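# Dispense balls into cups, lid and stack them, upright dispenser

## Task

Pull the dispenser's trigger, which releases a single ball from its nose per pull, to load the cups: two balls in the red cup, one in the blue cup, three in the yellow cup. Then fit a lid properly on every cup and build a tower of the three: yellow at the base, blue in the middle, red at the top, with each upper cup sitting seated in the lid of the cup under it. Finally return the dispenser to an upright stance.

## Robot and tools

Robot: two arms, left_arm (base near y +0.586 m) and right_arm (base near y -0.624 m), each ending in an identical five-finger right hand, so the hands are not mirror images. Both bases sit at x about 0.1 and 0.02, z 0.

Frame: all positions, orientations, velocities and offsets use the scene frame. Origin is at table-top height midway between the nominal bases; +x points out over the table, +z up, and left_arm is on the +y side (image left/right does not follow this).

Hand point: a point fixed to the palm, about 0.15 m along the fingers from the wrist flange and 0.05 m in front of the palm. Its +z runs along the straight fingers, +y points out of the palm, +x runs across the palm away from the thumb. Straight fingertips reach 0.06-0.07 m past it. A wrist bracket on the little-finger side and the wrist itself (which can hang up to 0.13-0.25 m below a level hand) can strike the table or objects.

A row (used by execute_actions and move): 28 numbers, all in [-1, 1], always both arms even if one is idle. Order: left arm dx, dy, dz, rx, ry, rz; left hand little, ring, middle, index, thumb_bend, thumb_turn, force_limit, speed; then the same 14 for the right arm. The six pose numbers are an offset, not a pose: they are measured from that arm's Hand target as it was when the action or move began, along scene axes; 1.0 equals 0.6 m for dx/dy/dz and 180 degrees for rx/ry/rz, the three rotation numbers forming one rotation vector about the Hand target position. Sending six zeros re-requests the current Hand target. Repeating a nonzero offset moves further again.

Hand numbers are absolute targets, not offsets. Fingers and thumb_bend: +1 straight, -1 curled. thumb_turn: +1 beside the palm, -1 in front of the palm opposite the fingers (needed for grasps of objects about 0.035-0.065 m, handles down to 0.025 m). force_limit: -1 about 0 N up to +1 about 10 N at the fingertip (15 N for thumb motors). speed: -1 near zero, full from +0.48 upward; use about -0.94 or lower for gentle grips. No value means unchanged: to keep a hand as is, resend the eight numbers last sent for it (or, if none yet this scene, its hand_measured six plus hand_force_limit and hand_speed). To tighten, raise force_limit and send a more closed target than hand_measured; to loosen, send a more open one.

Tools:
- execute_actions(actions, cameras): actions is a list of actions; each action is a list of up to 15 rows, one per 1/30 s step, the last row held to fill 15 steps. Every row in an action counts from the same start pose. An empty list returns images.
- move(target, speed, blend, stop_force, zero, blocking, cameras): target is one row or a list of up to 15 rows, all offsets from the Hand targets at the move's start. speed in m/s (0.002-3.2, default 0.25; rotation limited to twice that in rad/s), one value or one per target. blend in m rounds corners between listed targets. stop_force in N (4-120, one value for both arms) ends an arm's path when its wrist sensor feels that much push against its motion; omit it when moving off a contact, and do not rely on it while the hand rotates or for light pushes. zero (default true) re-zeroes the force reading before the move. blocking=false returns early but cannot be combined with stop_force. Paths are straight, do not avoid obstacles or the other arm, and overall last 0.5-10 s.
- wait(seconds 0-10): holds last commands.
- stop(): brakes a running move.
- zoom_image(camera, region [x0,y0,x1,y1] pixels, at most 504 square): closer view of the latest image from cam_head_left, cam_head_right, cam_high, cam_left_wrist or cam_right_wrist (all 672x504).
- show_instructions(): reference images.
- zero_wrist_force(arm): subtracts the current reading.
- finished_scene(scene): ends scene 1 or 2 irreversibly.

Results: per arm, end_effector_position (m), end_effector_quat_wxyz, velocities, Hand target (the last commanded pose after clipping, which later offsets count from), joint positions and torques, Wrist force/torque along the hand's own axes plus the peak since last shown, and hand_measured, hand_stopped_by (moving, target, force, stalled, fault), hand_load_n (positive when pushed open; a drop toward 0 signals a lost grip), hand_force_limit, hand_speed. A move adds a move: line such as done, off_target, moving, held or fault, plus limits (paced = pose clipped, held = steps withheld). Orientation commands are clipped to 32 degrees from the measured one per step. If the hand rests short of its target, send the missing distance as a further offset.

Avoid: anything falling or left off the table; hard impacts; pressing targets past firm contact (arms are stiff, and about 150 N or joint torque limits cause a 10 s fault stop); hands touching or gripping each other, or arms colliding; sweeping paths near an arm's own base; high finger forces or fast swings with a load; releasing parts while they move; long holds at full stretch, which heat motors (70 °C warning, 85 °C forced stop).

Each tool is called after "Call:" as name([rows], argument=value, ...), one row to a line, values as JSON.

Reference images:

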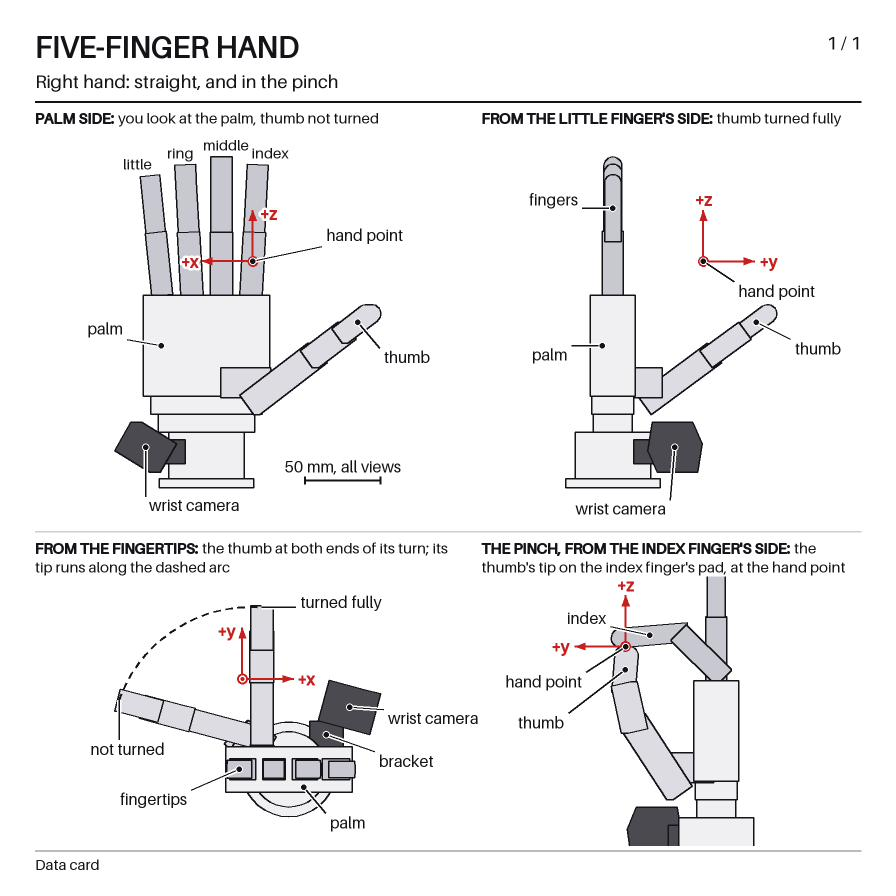

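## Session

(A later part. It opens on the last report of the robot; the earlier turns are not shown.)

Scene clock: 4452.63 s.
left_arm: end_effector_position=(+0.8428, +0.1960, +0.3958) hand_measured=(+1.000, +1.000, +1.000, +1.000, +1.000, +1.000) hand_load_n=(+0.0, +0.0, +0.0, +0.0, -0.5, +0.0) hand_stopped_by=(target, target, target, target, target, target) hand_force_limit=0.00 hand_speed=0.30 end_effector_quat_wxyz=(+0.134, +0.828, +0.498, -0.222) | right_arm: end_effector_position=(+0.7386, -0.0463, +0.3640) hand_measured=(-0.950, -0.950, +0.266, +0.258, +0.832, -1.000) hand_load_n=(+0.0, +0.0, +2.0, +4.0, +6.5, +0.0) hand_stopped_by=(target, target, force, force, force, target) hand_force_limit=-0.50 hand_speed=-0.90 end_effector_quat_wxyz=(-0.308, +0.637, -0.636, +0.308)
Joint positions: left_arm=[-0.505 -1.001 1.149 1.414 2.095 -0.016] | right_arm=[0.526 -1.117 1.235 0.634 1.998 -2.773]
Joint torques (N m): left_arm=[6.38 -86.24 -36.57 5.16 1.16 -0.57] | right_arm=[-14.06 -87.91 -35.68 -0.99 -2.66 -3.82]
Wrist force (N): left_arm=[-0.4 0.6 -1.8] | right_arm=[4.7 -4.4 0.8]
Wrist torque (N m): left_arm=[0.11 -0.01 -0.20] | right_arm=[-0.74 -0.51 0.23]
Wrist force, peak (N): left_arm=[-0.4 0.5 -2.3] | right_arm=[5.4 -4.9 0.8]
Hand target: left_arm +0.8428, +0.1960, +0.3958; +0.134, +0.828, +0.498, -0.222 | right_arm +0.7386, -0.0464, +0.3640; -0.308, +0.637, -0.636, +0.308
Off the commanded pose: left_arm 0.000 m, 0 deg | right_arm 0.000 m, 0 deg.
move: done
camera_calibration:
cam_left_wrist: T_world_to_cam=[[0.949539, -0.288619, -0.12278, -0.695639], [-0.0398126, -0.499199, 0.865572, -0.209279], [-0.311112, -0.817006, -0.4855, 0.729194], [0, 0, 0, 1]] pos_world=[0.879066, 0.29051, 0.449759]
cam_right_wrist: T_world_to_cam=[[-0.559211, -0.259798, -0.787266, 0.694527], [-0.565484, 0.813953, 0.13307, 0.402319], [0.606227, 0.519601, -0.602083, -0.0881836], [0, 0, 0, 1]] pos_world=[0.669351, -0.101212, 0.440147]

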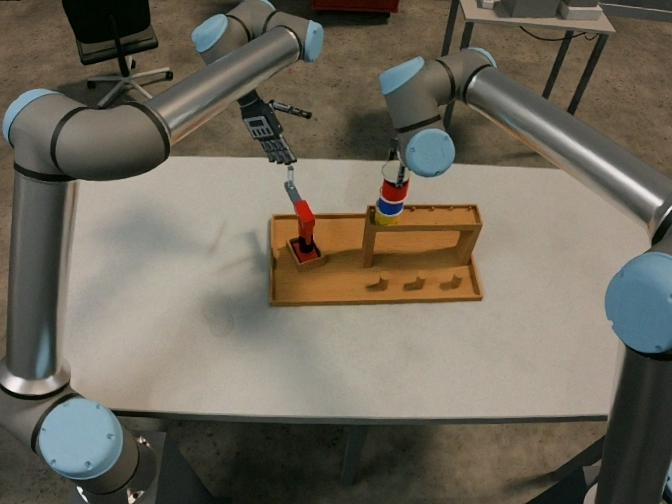

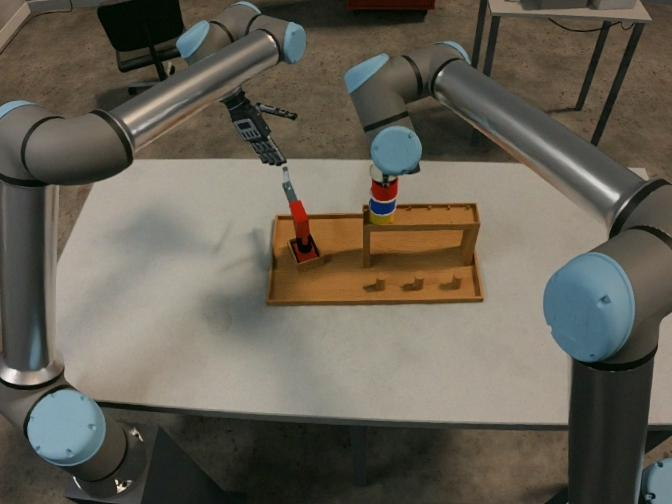

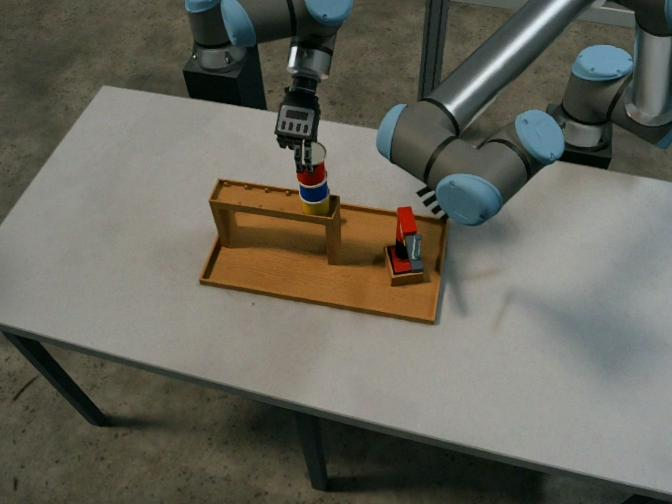

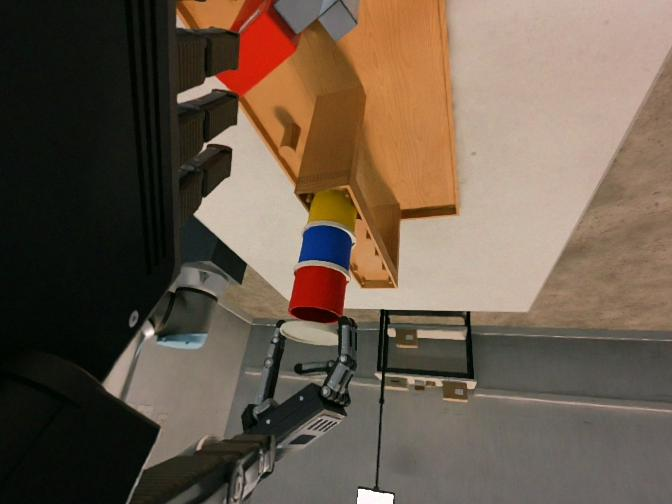

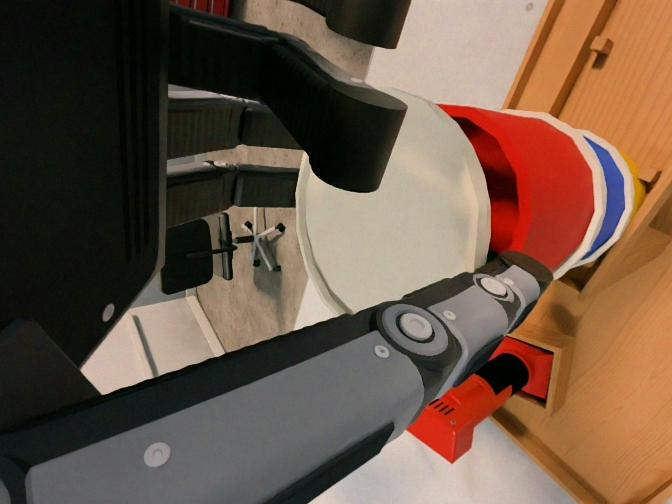

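Call:
move(target=[0,0,0,0,0,0,1,1,1,1,1,1,0,0.3,-0.0013,-0.0045,-0.0167,0,0,0,-0.95,-0.95,0.2,0.2,0.6,-1,-0.5,-0.9], speed=0.02, stop_force=4, cameras=["cam_right_wrist","cam_left_wrist","cam_head_right","cam_high","cam_head_left"])

Call:
zoom_image(camera="cam_left_wrist", region=[276, 290, 366, 350])

Call:
zoom_image(camera="cam_head_right", region=[360, 160, 410, 215])

Call:
zoom_image(camera="cam_high", region=[285, 140, 340, 200])

Call:
zoom_image(camera="cam_head_left", region=[365, 160, 415, 215])

Call:
zoom_image(camera="cam_right_wrist", region=[280, 60, 620, 330])

Scene clock: 4476.57 s.
left_arm: end_effector_position=(+0.8428, +0.1960, +0.3958) hand_measured=(+1.000, +1.000, +1.000, +1.000, +1.000, +1.000) hand_load_n=(+0.0, +0.0, +0.0, +0.0, +0.0, +0.0) hand_stopped_by=(target, target, target, target, target, target) hand_force_limit=0.00 hand_speed=0.30 end_effector_quat_wxyz=(+0.134, +0.828, +0.498, -0.222) | right_arm: end_effector_position=(+0.7378, -0.0491, +0.3539) hand_measured=(-0.950, -0.950, +0.266, +0.258, +0.832, -1.000) hand_load_n=(+0.0, +0.0, +1.5, +4.0, +6.5, +0.0) hand_stopped_by=(target, target, force, force, force, target) hand_force_limit=-0.50 hand_speed=-0.90 end_effector_quat_wxyz=(-0.308, +0.637, -0.636, +0.308)
Joint positions: left_arm=[-0.505 -1.001 1.149 1.414 2.095 -0.016] | right_arm=[0.523 -1.12 1.256 0.614 1.996 -2.775]
Joint torques (N m): left_arm=[7.18 -89.25 -36.5 5.19 1.36 -0.34] | right_arm=[-13.45 -89.73 -36.56 -1.09 -2.58 -3.36]
Wrist force (N): left_arm=[-0.8 0.2 -2.0] | right_arm=[4.7 -4.8 1.0]
Wrist torque (N m): left_arm=[0.07 0.04 -0.23] | right_arm=[-0.81 -0.51 0.20]
Wrist force, peak (N): left_arm=[-0.5 0.7 -2.3] | right_arm=[5.0 -5.3 1.1]
Hand target: left_arm +0.8428, +0.1960, +0.3958; +0.134, +0.828, +0.498, -0.222 | right_arm +0.7378, -0.0491, +0.3539; -0.308, +0.637, -0.636, +0.308
Off the commanded pose: left_arm 0.000 m, 0 deg | right_arm 0.000 m, 0 deg.
move: done
camera_calibration:
cam_left_wrist: T_world_to_cam=[[0.949539, -0.288619, -0.12278, -0.695639], [-0.0398126, -0.499199, 0.865572, -0.209279], [-0.311112, -0.817006, -0.4855, 0.729194], [0, 0, 0, 1]] pos_world=[0.879066, 0.29051, 0.449759]
cam_right_wrist: T_world_to_cam=[[-0.559211, -0.259798, -0.787266, 0.685479], [-0.565484, 0.813953, 0.13307, 0.405476], [0.606227, 0.519601, -0.602083, -0.0922646], [0, 0, 0, 1]] pos_world=[0.668551, -0.104012, 0.430147]

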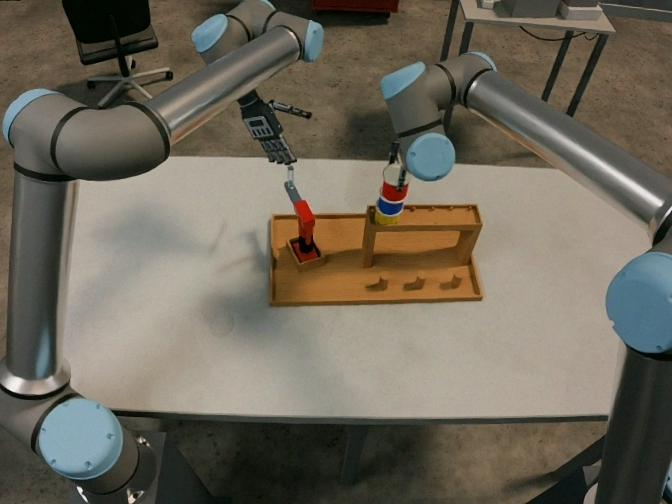

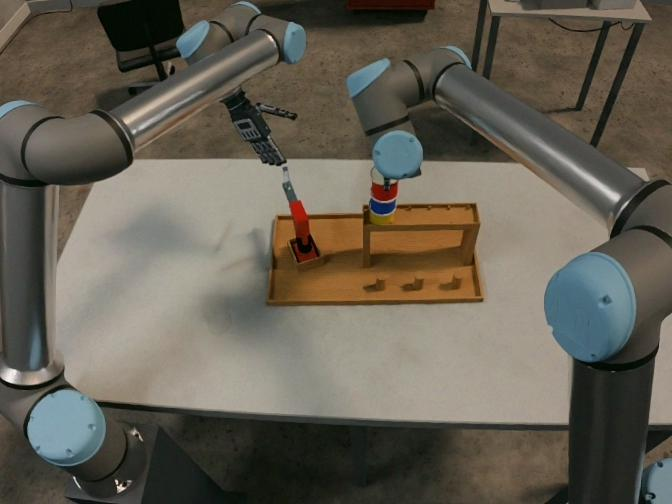

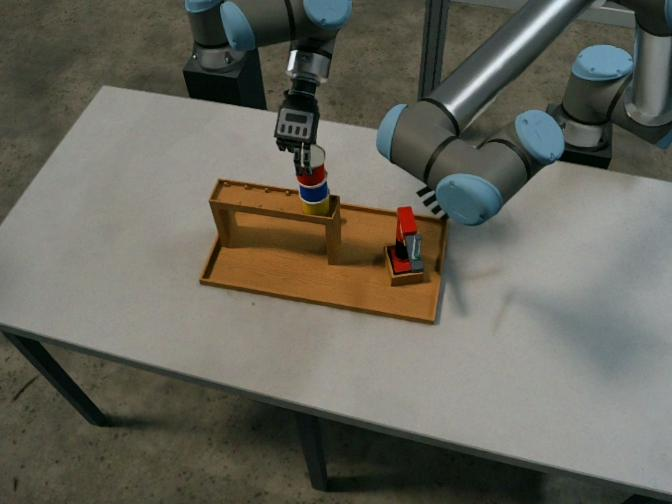

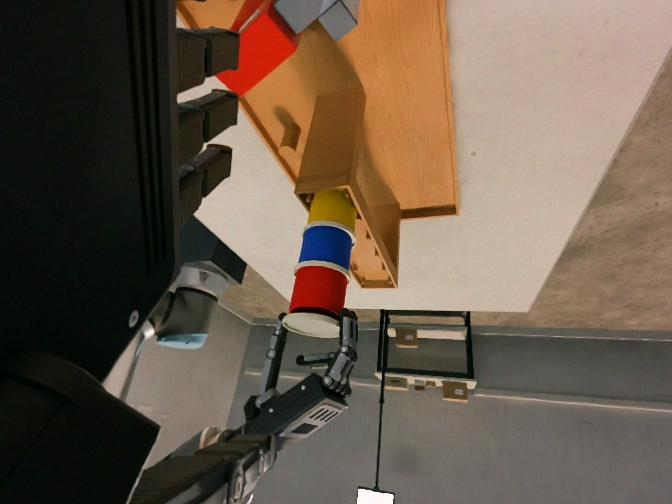

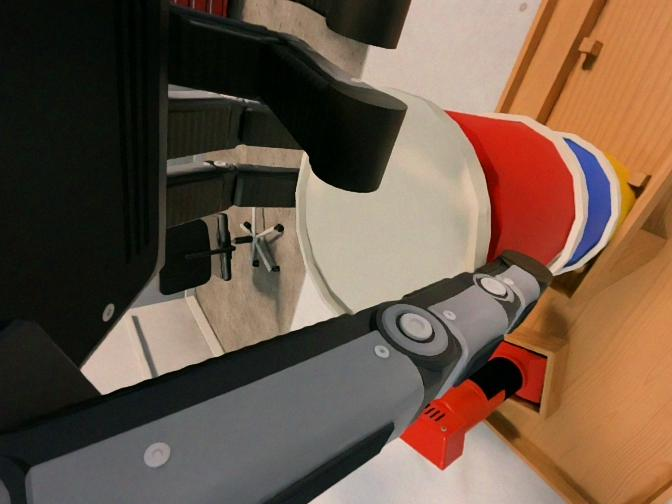

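Scaled by 5.600 from the camera's 672x504 image, which has a finer 960x720 frame.

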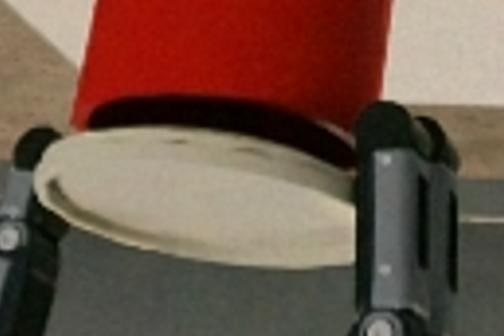

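Scaled by 9.164 from the camera's 672x504 image, which has a finer 960x720 frame.

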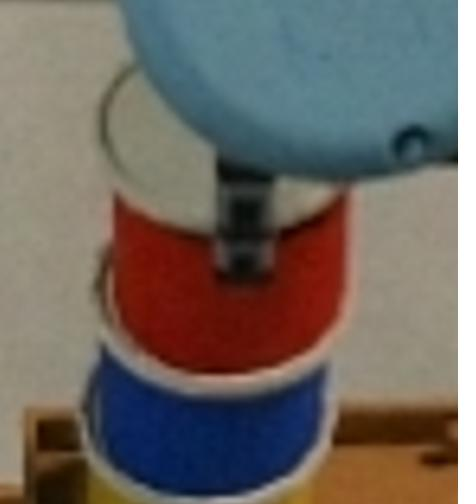

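Scaled by 8.400 from the camera's 672x504 image, which has a finer 960x720 frame.

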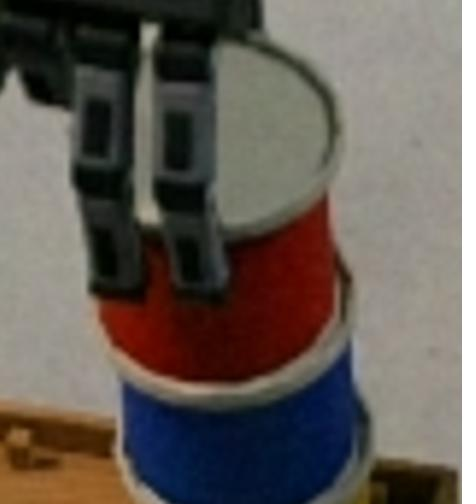

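Scaled by 9.164 from the camera's 672x504 image, which has a finer 960x720 frame.

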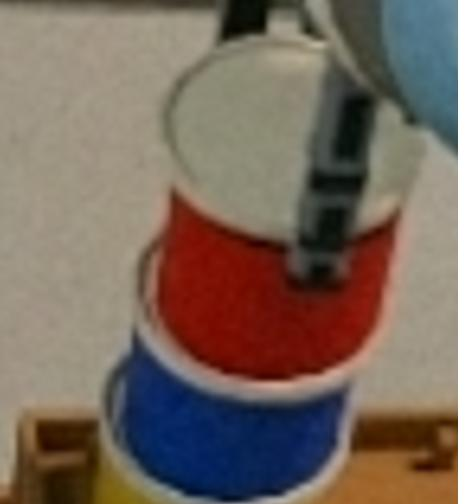

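Scaled by 1.482 from the camera's 672x504 image, which has a finer 960x720 frame.

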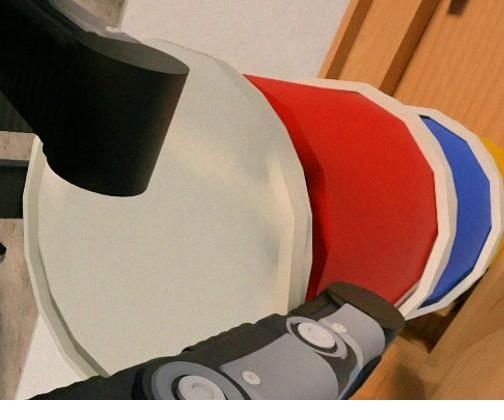

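Call:
move(target=[0,0,0,0,0,0,1,1,1,1,1,1,0,0.3,0,0,-0.0195,0,0,0,-0.95,-0.95,0.2,0.2,0.6,-1,-0.5,-0.9], speed=0.01, stop_force=4, cameras=["cam_right_wrist","cam_left_wrist","cam_head_left","cam_high"])

Call:
zoom_image(camera="cam_left_wrist", region=[276, 260, 366, 340])

Call:
zoom_image(camera="cam_high", region=[285, 140, 340, 200])

Call:
zoom_image(camera="cam_head_left", region=[365, 160, 415, 215])

Scene clock: 4487.43 s.
left_arm: end_effector_position=(+0.8428, +0.1960, +0.3958) hand_measured=(+1.000, +1.000, +1.000, +1.000, +1.000, +1.000) hand_load_n=(+0.0, +0.0, +0.0, +0.5, +0.0, +0.0) hand_stopped_by=(target, target, target, target, target, target) hand_force_limit=0.00 hand_speed=0.30 end_effector_quat_wxyz=(+0.134, +0.828, +0.498, -0.222) | right_arm: end_effector_position=(+0.7378, -0.0491, +0.3434) hand_measured=(-0.950, -0.950, +0.266, +0.258, +0.832, -1.000) hand_load_n=(+0.0, +0.0, +1.5, +4.0, +6.0, +0.0) hand_stopped_by=(target, target, force, force, force, target) hand_force_limit=-0.50 hand_speed=-0.90 end_effector_quat_wxyz=(-0.308, +0.637, -0.636, +0.308)
Joint positions: left_arm=[-0.505 -1.001 1.149 1.414 2.095 -0.016] | right_arm=[0.523 -1.117 1.271 0.597 1.996 -2.775]
Joint torques (N m): left_arm=[4.52 -89.45 -37.46 4.94 1.01 -0.44] | right_arm=[-11.16 -91.24 -49.69 4.52 -2.04 -2.17]
Wrist force (N): left_arm=[-0.5 0.7 -1.9] | right_arm=[4.6 -4.4 0.9]
Wrist torque (N m): left_arm=[0.14 0.00 -0.20] | right_arm=[-0.72 -0.51 0.21]
Wrist force, peak (N): left_arm=[-0.6 0.8 -2.3] | right_arm=[5.4 -8.4 -1.4]
Hand target: left_arm +0.8428, +0.1960, +0.3958; +0.134, +0.828, +0.498, -0.222 | right_arm +0.7378, -0.0491, +0.3434; -0.308, +0.637, -0.636, +0.308 (not the last commanded pose)
Off the commanded pose: left_arm 0.000 m, 0 deg | right_arm 0.001 m, 0 deg.
move: contact (right_arm)
camera_calibration:
cam_left_wrist: T_world_to_cam=[[0.949539, -0.288619, -0.12278, -0.695639], [-0.0398126, -0.499199, 0.865572, -0.209279], [-0.311112, -0.817006, -0.4855, 0.729194], [0, 0, 0, 1]] pos_world=[0.879066, 0.29051, 0.449759]
cam_right_wrist: T_world_to_cam=[[-0.559211, -0.259798, -0.787266, 0.677134], [-0.565484, 0.813953, 0.13307, 0.406887], [0.606227, 0.519601, -0.602083, -0.0986467], [0, 0, 0, 1]] pos_world=[0.668551, -0.104012, 0.419547]
Images, in order (width x height): cam_head_left 672x504, cam_high 672x504, cam_left_wrist 672x504, cam_right_wrist 672x504.

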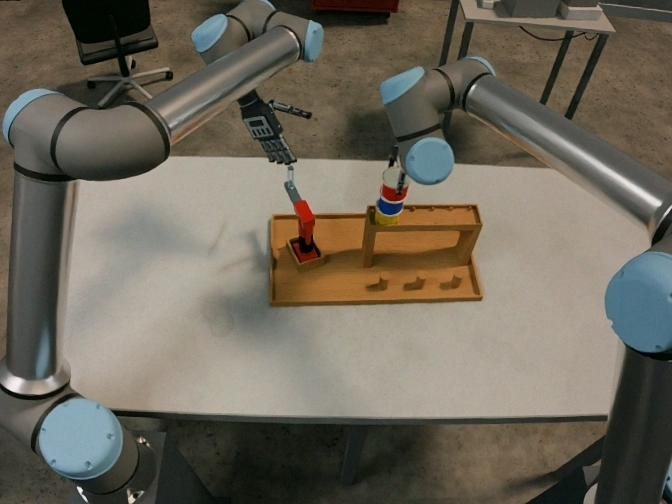

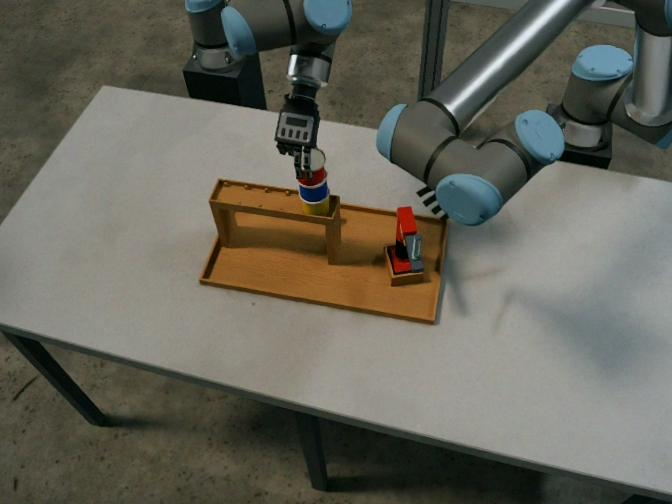

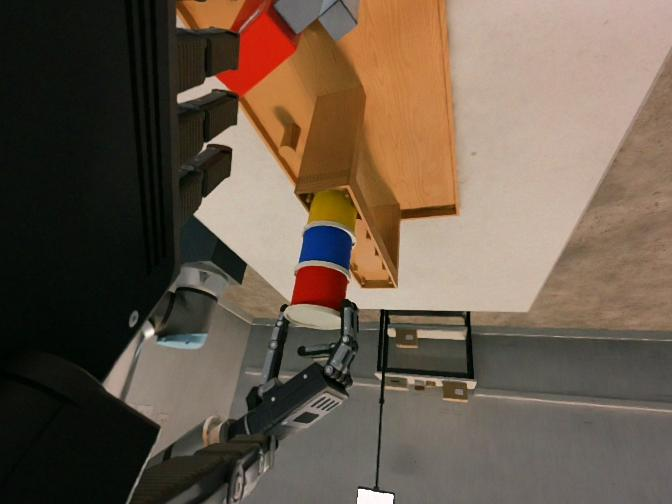

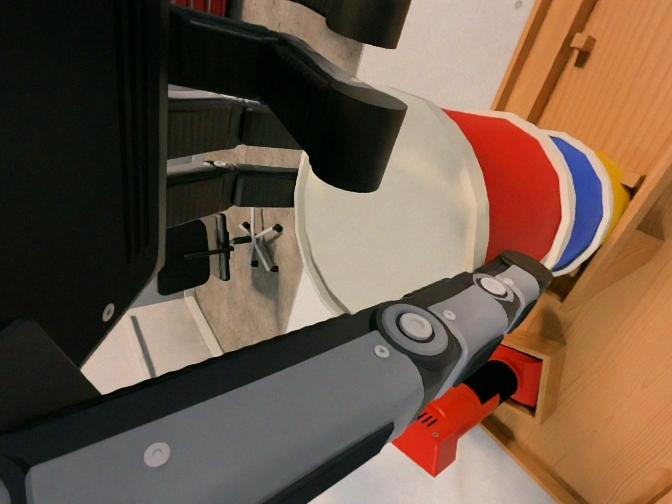

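Scaled by 5.600 from the camera's 672x504 image, which has a finer 960x720 frame.

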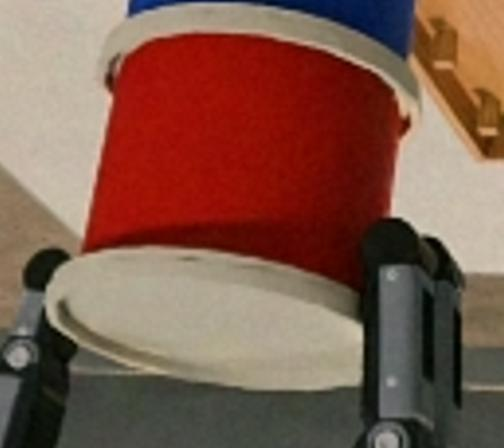

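Scaled by 8.400 from the camera's 672x504 image, which has a finer 960x720 frame.

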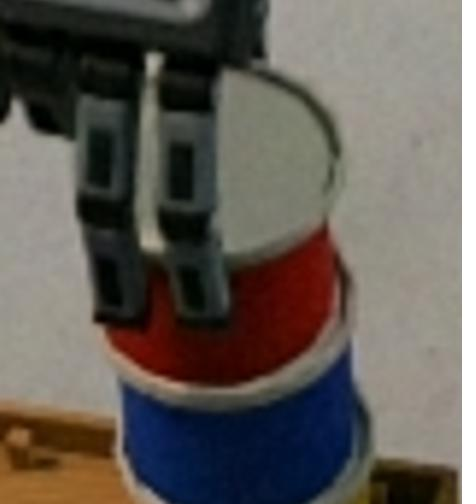

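Scaled by 9.164 from the camera's 672x504 image, which has a finer 960x720 frame.

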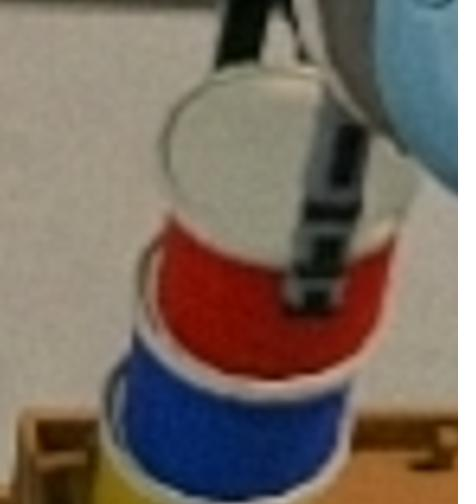

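Call:
execute_actions([
  [[0,0,0,0,0,0,1,1,1,1,1,1,0,0.3,0,0,0,0,0,0,-0.95,-0.95,0.6,0.6,1,-1,-0.4,-0.85]],
  [[0,0,0,0,0,0,1,1,1,1,1,1,0,0.3,0,0,0,0,0,0,-0.95,-0.95,0.6,0.6,1,-1,-0.4,-0.85]],
  [[0,0,0,0,0,0,1,1,1,1,1,1,0,0.3,0,0,0,0,0,0,-0.95,-0.95,0.6,0.6,1,-1,-0.4,-0.85]],
  [[0,0,0,0,0,0,1,1,1,1,1,1,0,0.3,0,0,0,0,0,0,-0.95,-0.95,0.6,0.6,1,-1,-0.4,-0.85]],
])

Scene clock: 4525.43 s.
left_arm: end_effector_position=(+0.8428, +0.1960, +0.3958) hand_measured=(+1.000, +1.000, +1.000, +1.000, +1.000, +1.000) hand_load_n=(+0.0, +0.0, +0.0, +0.0, -0.5, +0.0) hand_stopped_by=(target, target, target, target, target, target) hand_force_limit=0.00 hand_speed=0.30 end_effector_quat_wxyz=(+0.134, +0.828, +0.498, -0.222) | right_arm: end_effector_position=(+0.7378, -0.0491, +0.3434) hand_measured=(-0.950, -0.950, +0.600, +0.600, +1.000, -1.000) hand_load_n=(+0.5, +0.0, +0.0, +0.0, +0.0, +0.0) hand_stopped_by=(target, target, target, target, target, target) hand_force_limit=-0.40 hand_speed=-0.85 end_effector_quat_wxyz=(-0.308, +0.637, -0.636, +0.308)
Joint positions: left_arm=[-0.505 -1.001 1.149 1.414 2.095 -0.016] | right_arm=[0.523 -1.117 1.271 0.597 1.996 -2.775]
Joint torques (N m): left_arm=[5.15 -87.07 -37.17 5.05 0.99 -0.35] | right_arm=[2.54 -88.17 -48.83 3.74 -1.87 -2.46]
Wrist force (N): left_arm=[-0.5 0.8 -1.8] | right_arm=[4.9 -4.9 0.9]
Wrist torque (N m): left_arm=[0.14 0.00 -0.20] | right_arm=[-0.79 -0.55 0.20]
Wrist force, peak (N): left_arm=[-0.8 0.5 -2.4] | right_arm=[5.6 -4.9 1.4]
Hand target: left_arm +0.8428, +0.1960, +0.3958; +0.134, +0.828, +0.498, -0.222 | right_arm +0.7378, -0.0491, +0.3434; -0.308, +0.637, -0.636, +0.308
Off the commanded pose: left_arm 0.000 m, 0 deg | right_arm 0.000 m, 0 deg.

Call:
move(target=[0,0,0,0,0,0,1,1,1,1,1,1,0,0.3,0,0,0.16,0,0,0,-0.95,-0.95,0.6,0.6,1,-1,-0.4,-0.85], speed=0.06, cameras=["all"])

Scene clock: 4530.50 s.
left_arm: end_effector_position=(+0.8428, +0.1960, +0.3958) hand_measured=(+1.000, +1.000, +1.000, +1.000, +1.000, +1.000) hand_load_n=(+0.0, +0.0, +0.0, +0.0, +0.0, +0.0) hand_stopped_by=(target, target, target, target, target, target) hand_force_limit=0.00 hand_speed=0.30 end_effector_quat_wxyz=(+0.134, +0.828, +0.498, -0.222) | right_arm: end_effector_position=(+0.7378, -0.0491, +0.4394) hand_measured=(-0.950, -0.950, +0.600, +0.600, +1.000, -1.000) hand_load_n=(+0.0, +0.5, +0.0, +0.0, +0.0, +0.0) hand_stopped_by=(target, target, target, target, target, target) hand_force_limit=-0.40 hand_speed=-0.85 end_effector_quat_wxyz=(-0.308, +0.637, -0.636, +0.308)
Joint positions: left_arm=[-0.505 -1.001 1.149 1.414 2.095 -0.016] | right_arm=[0.523 -1.129 1.12 0.76 1.996 -2.775]
Joint torques (N m): left_arm=[6.25 -87.88 -36.71 5.15 0.99 -0.13] | right_arm=[-5.62 -67.42 -49.83 3.68 -0.84 -0.53]
Wrist force (N): left_arm=[-0.7 0.5 -1.8] | right_arm=[4.8 -4.6 1.0]
Wrist torque (N m): left_arm=[0.10 0.03 -0.22] | right_arm=[-0.75 -0.57 0.26]
Wrist force, peak (N): left_arm=[-0.3 0.8 -2.3] | right_arm=[5.6 -5.1 1.0]
Hand target: left_arm +0.8428, +0.1960, +0.3958; +0.134, +0.828, +0.498, -0.222 | right_arm +0.7378, -0.0491, +0.4394; -0.308, +0.637, -0.636, +0.308
Off the commanded pose: left_arm 0.000 m, 0 deg | right_arm 0.000 m, 0 deg.
move: done
camera_calibration:
cam_left_wrist: T_world_to_cam=[[0.949539, -0.288619, -0.12278, -0.695639], [-0.0398126, -0.499199, 0.865572, -0.209279], [-0.311112, -0.817006, -0.4855, 0.729194], [0, 0, 0, 1]] pos_world=[0.879066, 0.29051, 0.449759]
cam_right_wrist: T_world_to_cam=[[-0.559131, -0.259803, -0.787321, 0.752686], [-0.565524, 0.813931, 0.133034, 0.394155], [0.606263, 0.519633, -0.60202, -0.0409], [0, 0, 0, 1]] pos_world=[0.668551, -0.104012, 0.515547]

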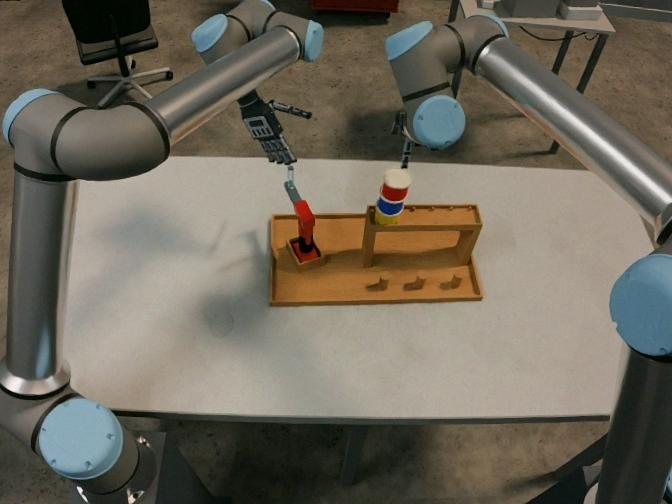

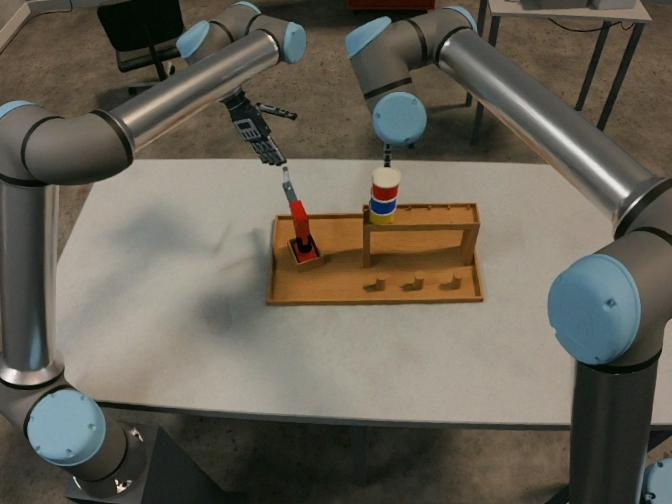

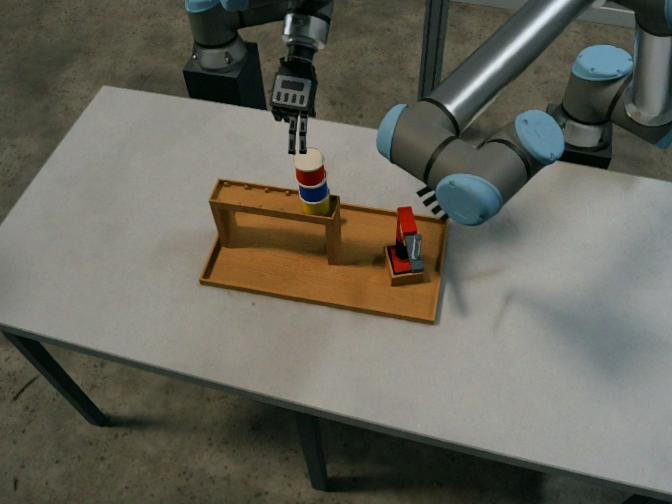

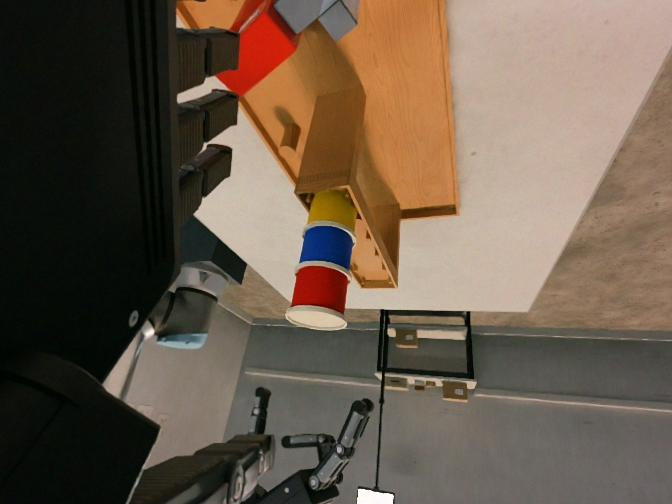

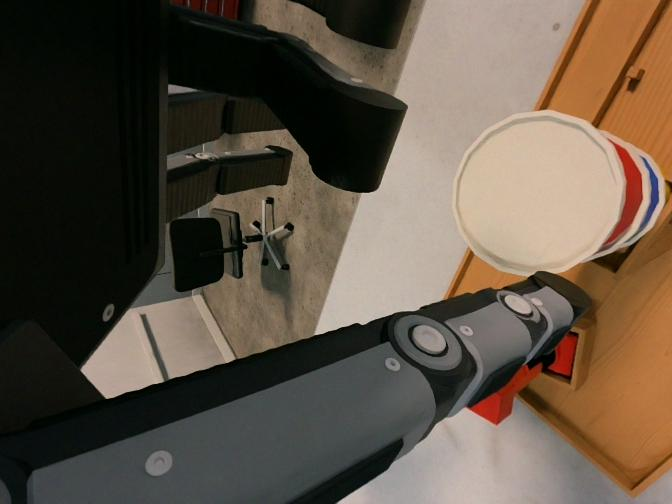

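Call:
zoom_image(camera="cam_left_wrist", region=[270, 170, 390, 340])

Call:
zoom_image(camera="cam_high", region=[280, 140, 350, 220])

Call:
zoom_image(camera="cam_head_left", region=[360, 160, 430, 230])

Call:
zoom_image(camera="cam_head_right", region=[350, 160, 420, 230])

Scaled by 2.965 from the camera's 672x504 image, which has a finer 960x720 frame.

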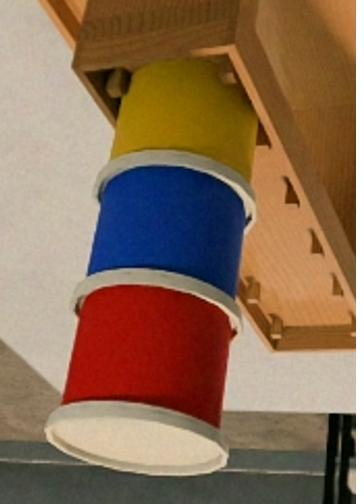

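Scaled by 6.300 from the camera's 672x504 image, which has a finer 960x720 frame.

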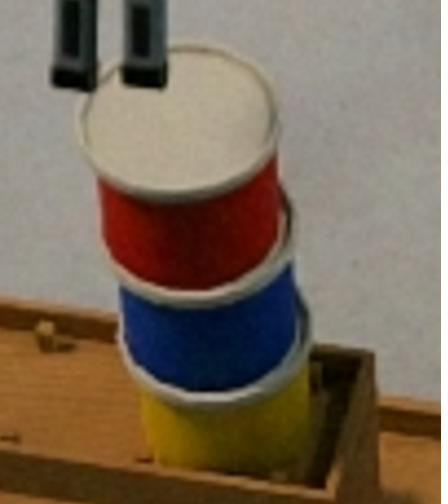

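Scaled by 7.200 from the camera's 672x504 image, which has a finer 960x720 frame.

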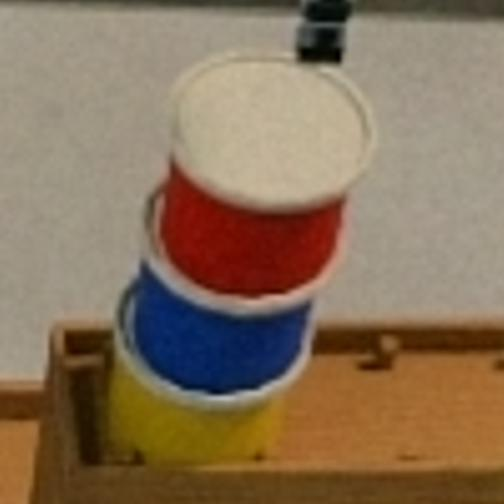

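Scaled by 7.200 from the camera's 672x504 image, which has a finer 960x720 frame.

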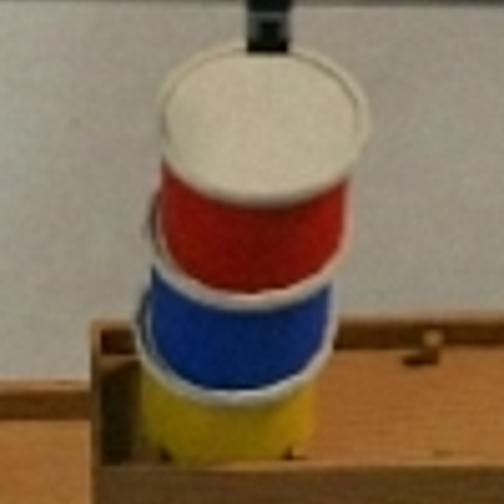

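Call:
zoom_image(camera="cam_head_left", region=[378, 164, 416, 208])

Call:
zoom_image(camera="cam_head_right", region=[366, 162, 404, 208])

Call:
zoom_image(camera="cam_high", region=[288, 142, 336, 196])

Call:
zoom_image(camera="cam_left_wrist", region=[280, 250, 360, 335])

Scaled by 11.455 from the camera's 672x504 image, which has a finer 960x720 frame.

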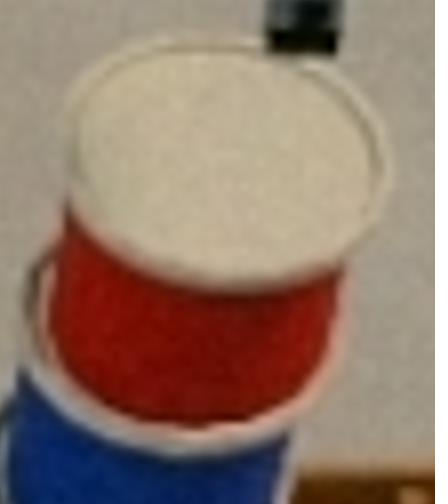

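Scaled by 10.957 from the camera's 672x504 image, which has a finer 960x720 frame.

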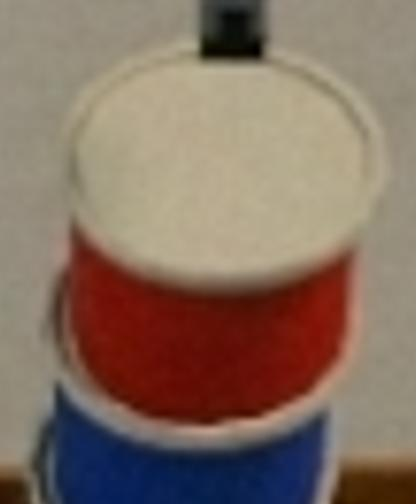

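Scaled by 9.333 from the camera's 672x504 image, which has a finer 960x720 frame.

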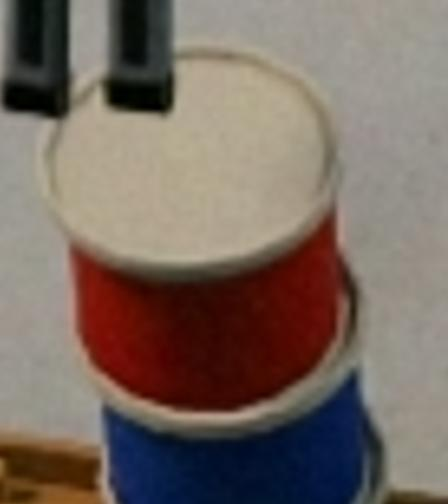

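Scaled by 5.929 from the camera's 672x504 image, which has a finer 960x720 frame.

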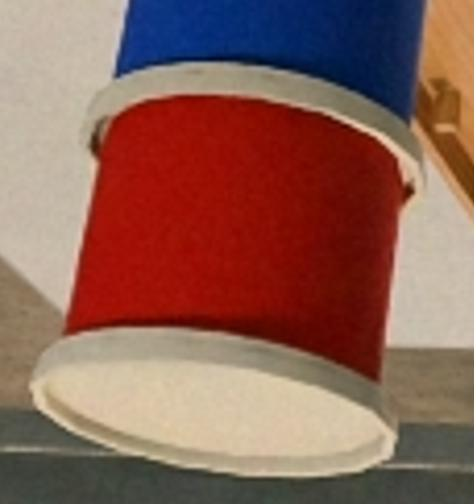

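Call:
move([
  [0,0,0,0,0,0,1,1,1,1,1,1,0,0.3,-0.333,-0.017,0.03,0,0,0,-0.95,-0.95,0.6,0.6,1,-1,-0.4,-0.85],
  [0,0,0,0,0,0,1,1,1,1,1,1,0,0.3,-0.333,-0.017,-0.114,0,-0.363,0,-0.95,-0.95,0.6,0.6,1,-1,-0.4,-0.85],
], speed=0.2, cameras=["cam_right_wrist","cam_left_wrist","cam_high"])

Scene clock: 4608.90 s.
left_arm: end_effector_position=(+0.8428, +0.1960, +0.3958) hand_measured=(+1.000, +1.000, +1.000, +1.000, +1.000, +1.000) hand_load_n=(+0.0, +0.0, +0.0, +0.0, +0.0, +0.0) hand_stopped_by=(target, target, target, target, target, target) hand_force_limit=0.00 hand_speed=0.30 end_effector_quat_wxyz=(+0.134, +0.828, +0.498, -0.222) | right_arm: end_effector_position=(+0.5380, -0.0593, +0.3710) hand_measured=(-0.950, -0.950, +0.600, +0.600, +1.000, -1.000) hand_load_n=(+0.0, +0.0, +0.0, -0.5, +0.0, +0.0) hand_stopped_by=(target, target, target, target, target, target) hand_force_limit=-0.40 hand_speed=-0.85 end_effector_quat_wxyz=(+0.602, -0.370, +0.369, -0.603)
Joint positions: left_arm=[-0.505 -1.001 1.149 1.414 2.095 -0.016] | right_arm=[0.796 -1.448 2.198 -1.394 2.288 -3.602]
Joint torques (N m): left_arm=[3.52 -89.5 -36.06 4.97 1.46 -0.52] | right_arm=[-12.71 -36.66 -28.74 -6.79 -3.38 -3.23]
Wrist force (N): left_arm=[-0.5 1.0 -2.2] | right_arm=[5.4 -5.6 0.6]
Wrist torque (N m): left_arm=[0.19 0.00 -0.20] | right_arm=[-0.99 -0.51 0.22]
Wrist force, peak (N): left_arm=[-0.7 0.6 -2.4] | right_arm=[5.5 -5.4 2.0]
Hand target: left_arm +0.8428, +0.1960, +0.3958; +0.134, +0.828, +0.498, -0.222 | right_arm +0.5380, -0.0593, +0.3710; +0.602, -0.370, +0.369, -0.603
Off the commanded pose: left_arm 0.000 m, 0 deg | right_arm 0.000 m, 0 deg.
move: done
camera_calibration:
cam_left_wrist: T_world_to_cam=[[0.949539, -0.288619, -0.12278, -0.695639], [-0.0398126, -0.499199, 0.865572, -0.209279], [-0.311112, -0.817006, -0.4855, 0.729194], [0, 0, 0, 1]] pos_world=[0.879066, 0.29051, 0.449759]
cam_right_wrist: T_world_to_cam=[[0.482084, -0.259769, -0.836729, 0.0426419], [-0.356905, 0.81397, -0.458335, 0.40571], [0.800134, 0.519589, 0.299689, -0.39444], [0, 0, 0, 1]] pos_world=[0.439848, -0.114212, 0.33984]
Images, in order (width x height): cam_high 672x504, cam_left_wrist 672x504, cam_right_wrist 672x504.

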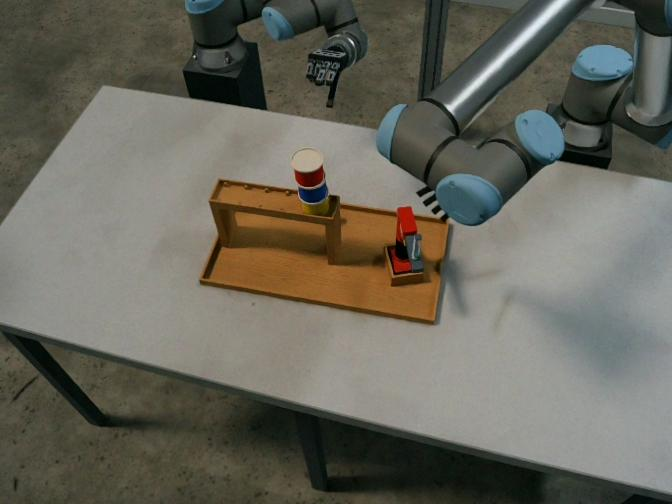

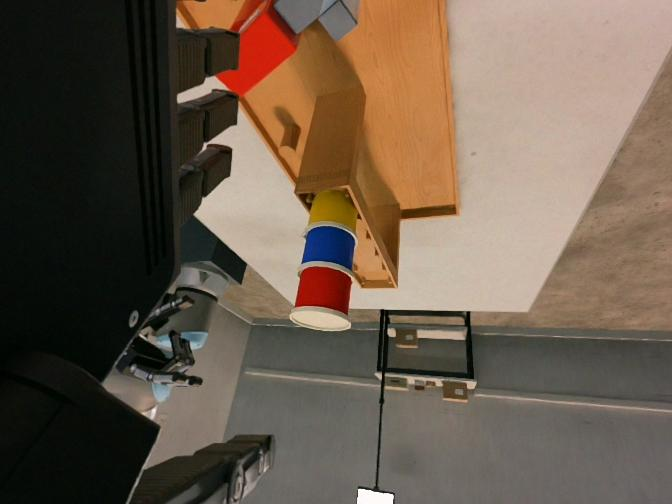

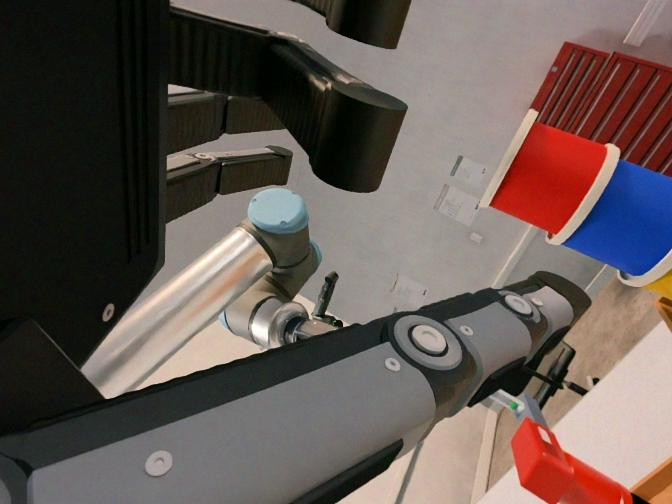

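Call:
zoom_image(camera="cam_right_wrist", region=[472, 100, 672, 300])

Call:
zoom_image(camera="cam_right_wrist", region=[470, 100, 570, 220])

Call:
zoom_image(camera="cam_left_wrist", region=[280, 180, 370, 335])

Scaled by 2.520 from the camera's 672x504 image, which has a finer 960x720 frame.

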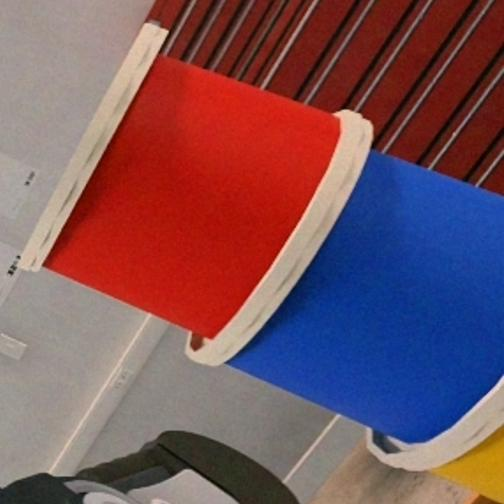

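Scaled by 4.200 from the camera's 672x504 image, which has a finer 960x720 frame.

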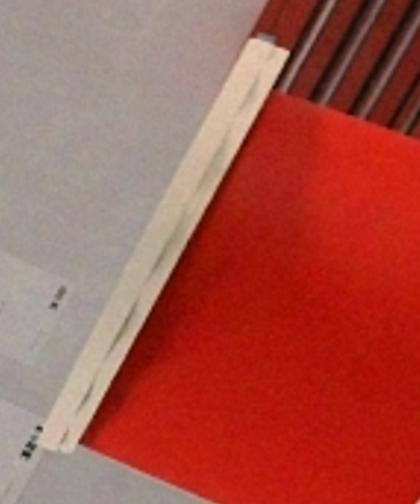

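Scaled by 3.252 from the camera's 672x504 image, which has a finer 960x720 frame.

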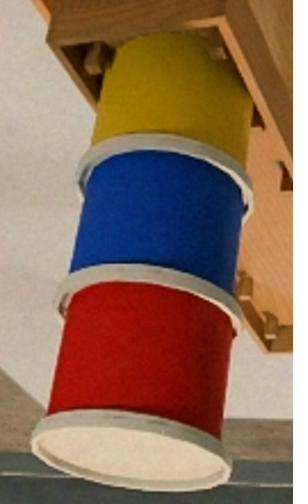

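Call:
zoom_image(camera="cam_left_wrist", region=[280, 250, 360, 335])

Call:
zoom_image(camera="cam_high", region=[284, 142, 336, 218])

Call:
zoom_image(camera="cam_right_wrist", region=[540, 130, 672, 310])

Scaled by 5.929 from the camera's 672x504 image, which has a finer 960x720 frame.

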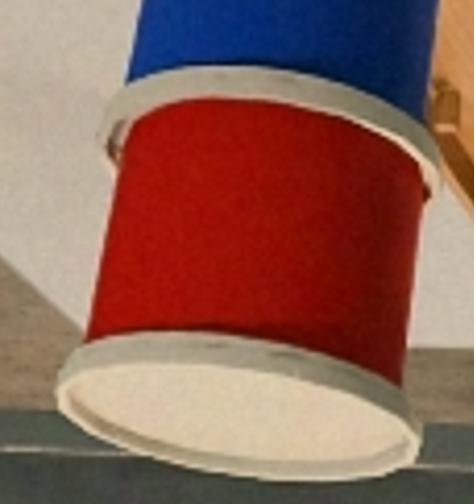

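Scaled by 6.632 from the camera's 672x504 image, which has a finer 960x720 frame.

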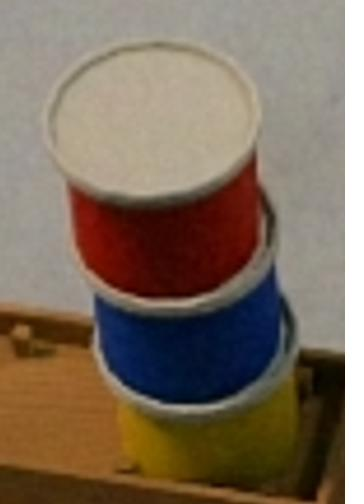

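Scaled by 2.800 from the camera's 672x504 image, which has a finer 960x720 frame.

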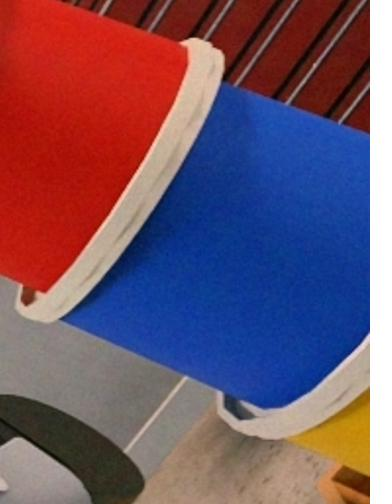

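Call:
finished_scene(scene=1)

The scene is finished: the task was done.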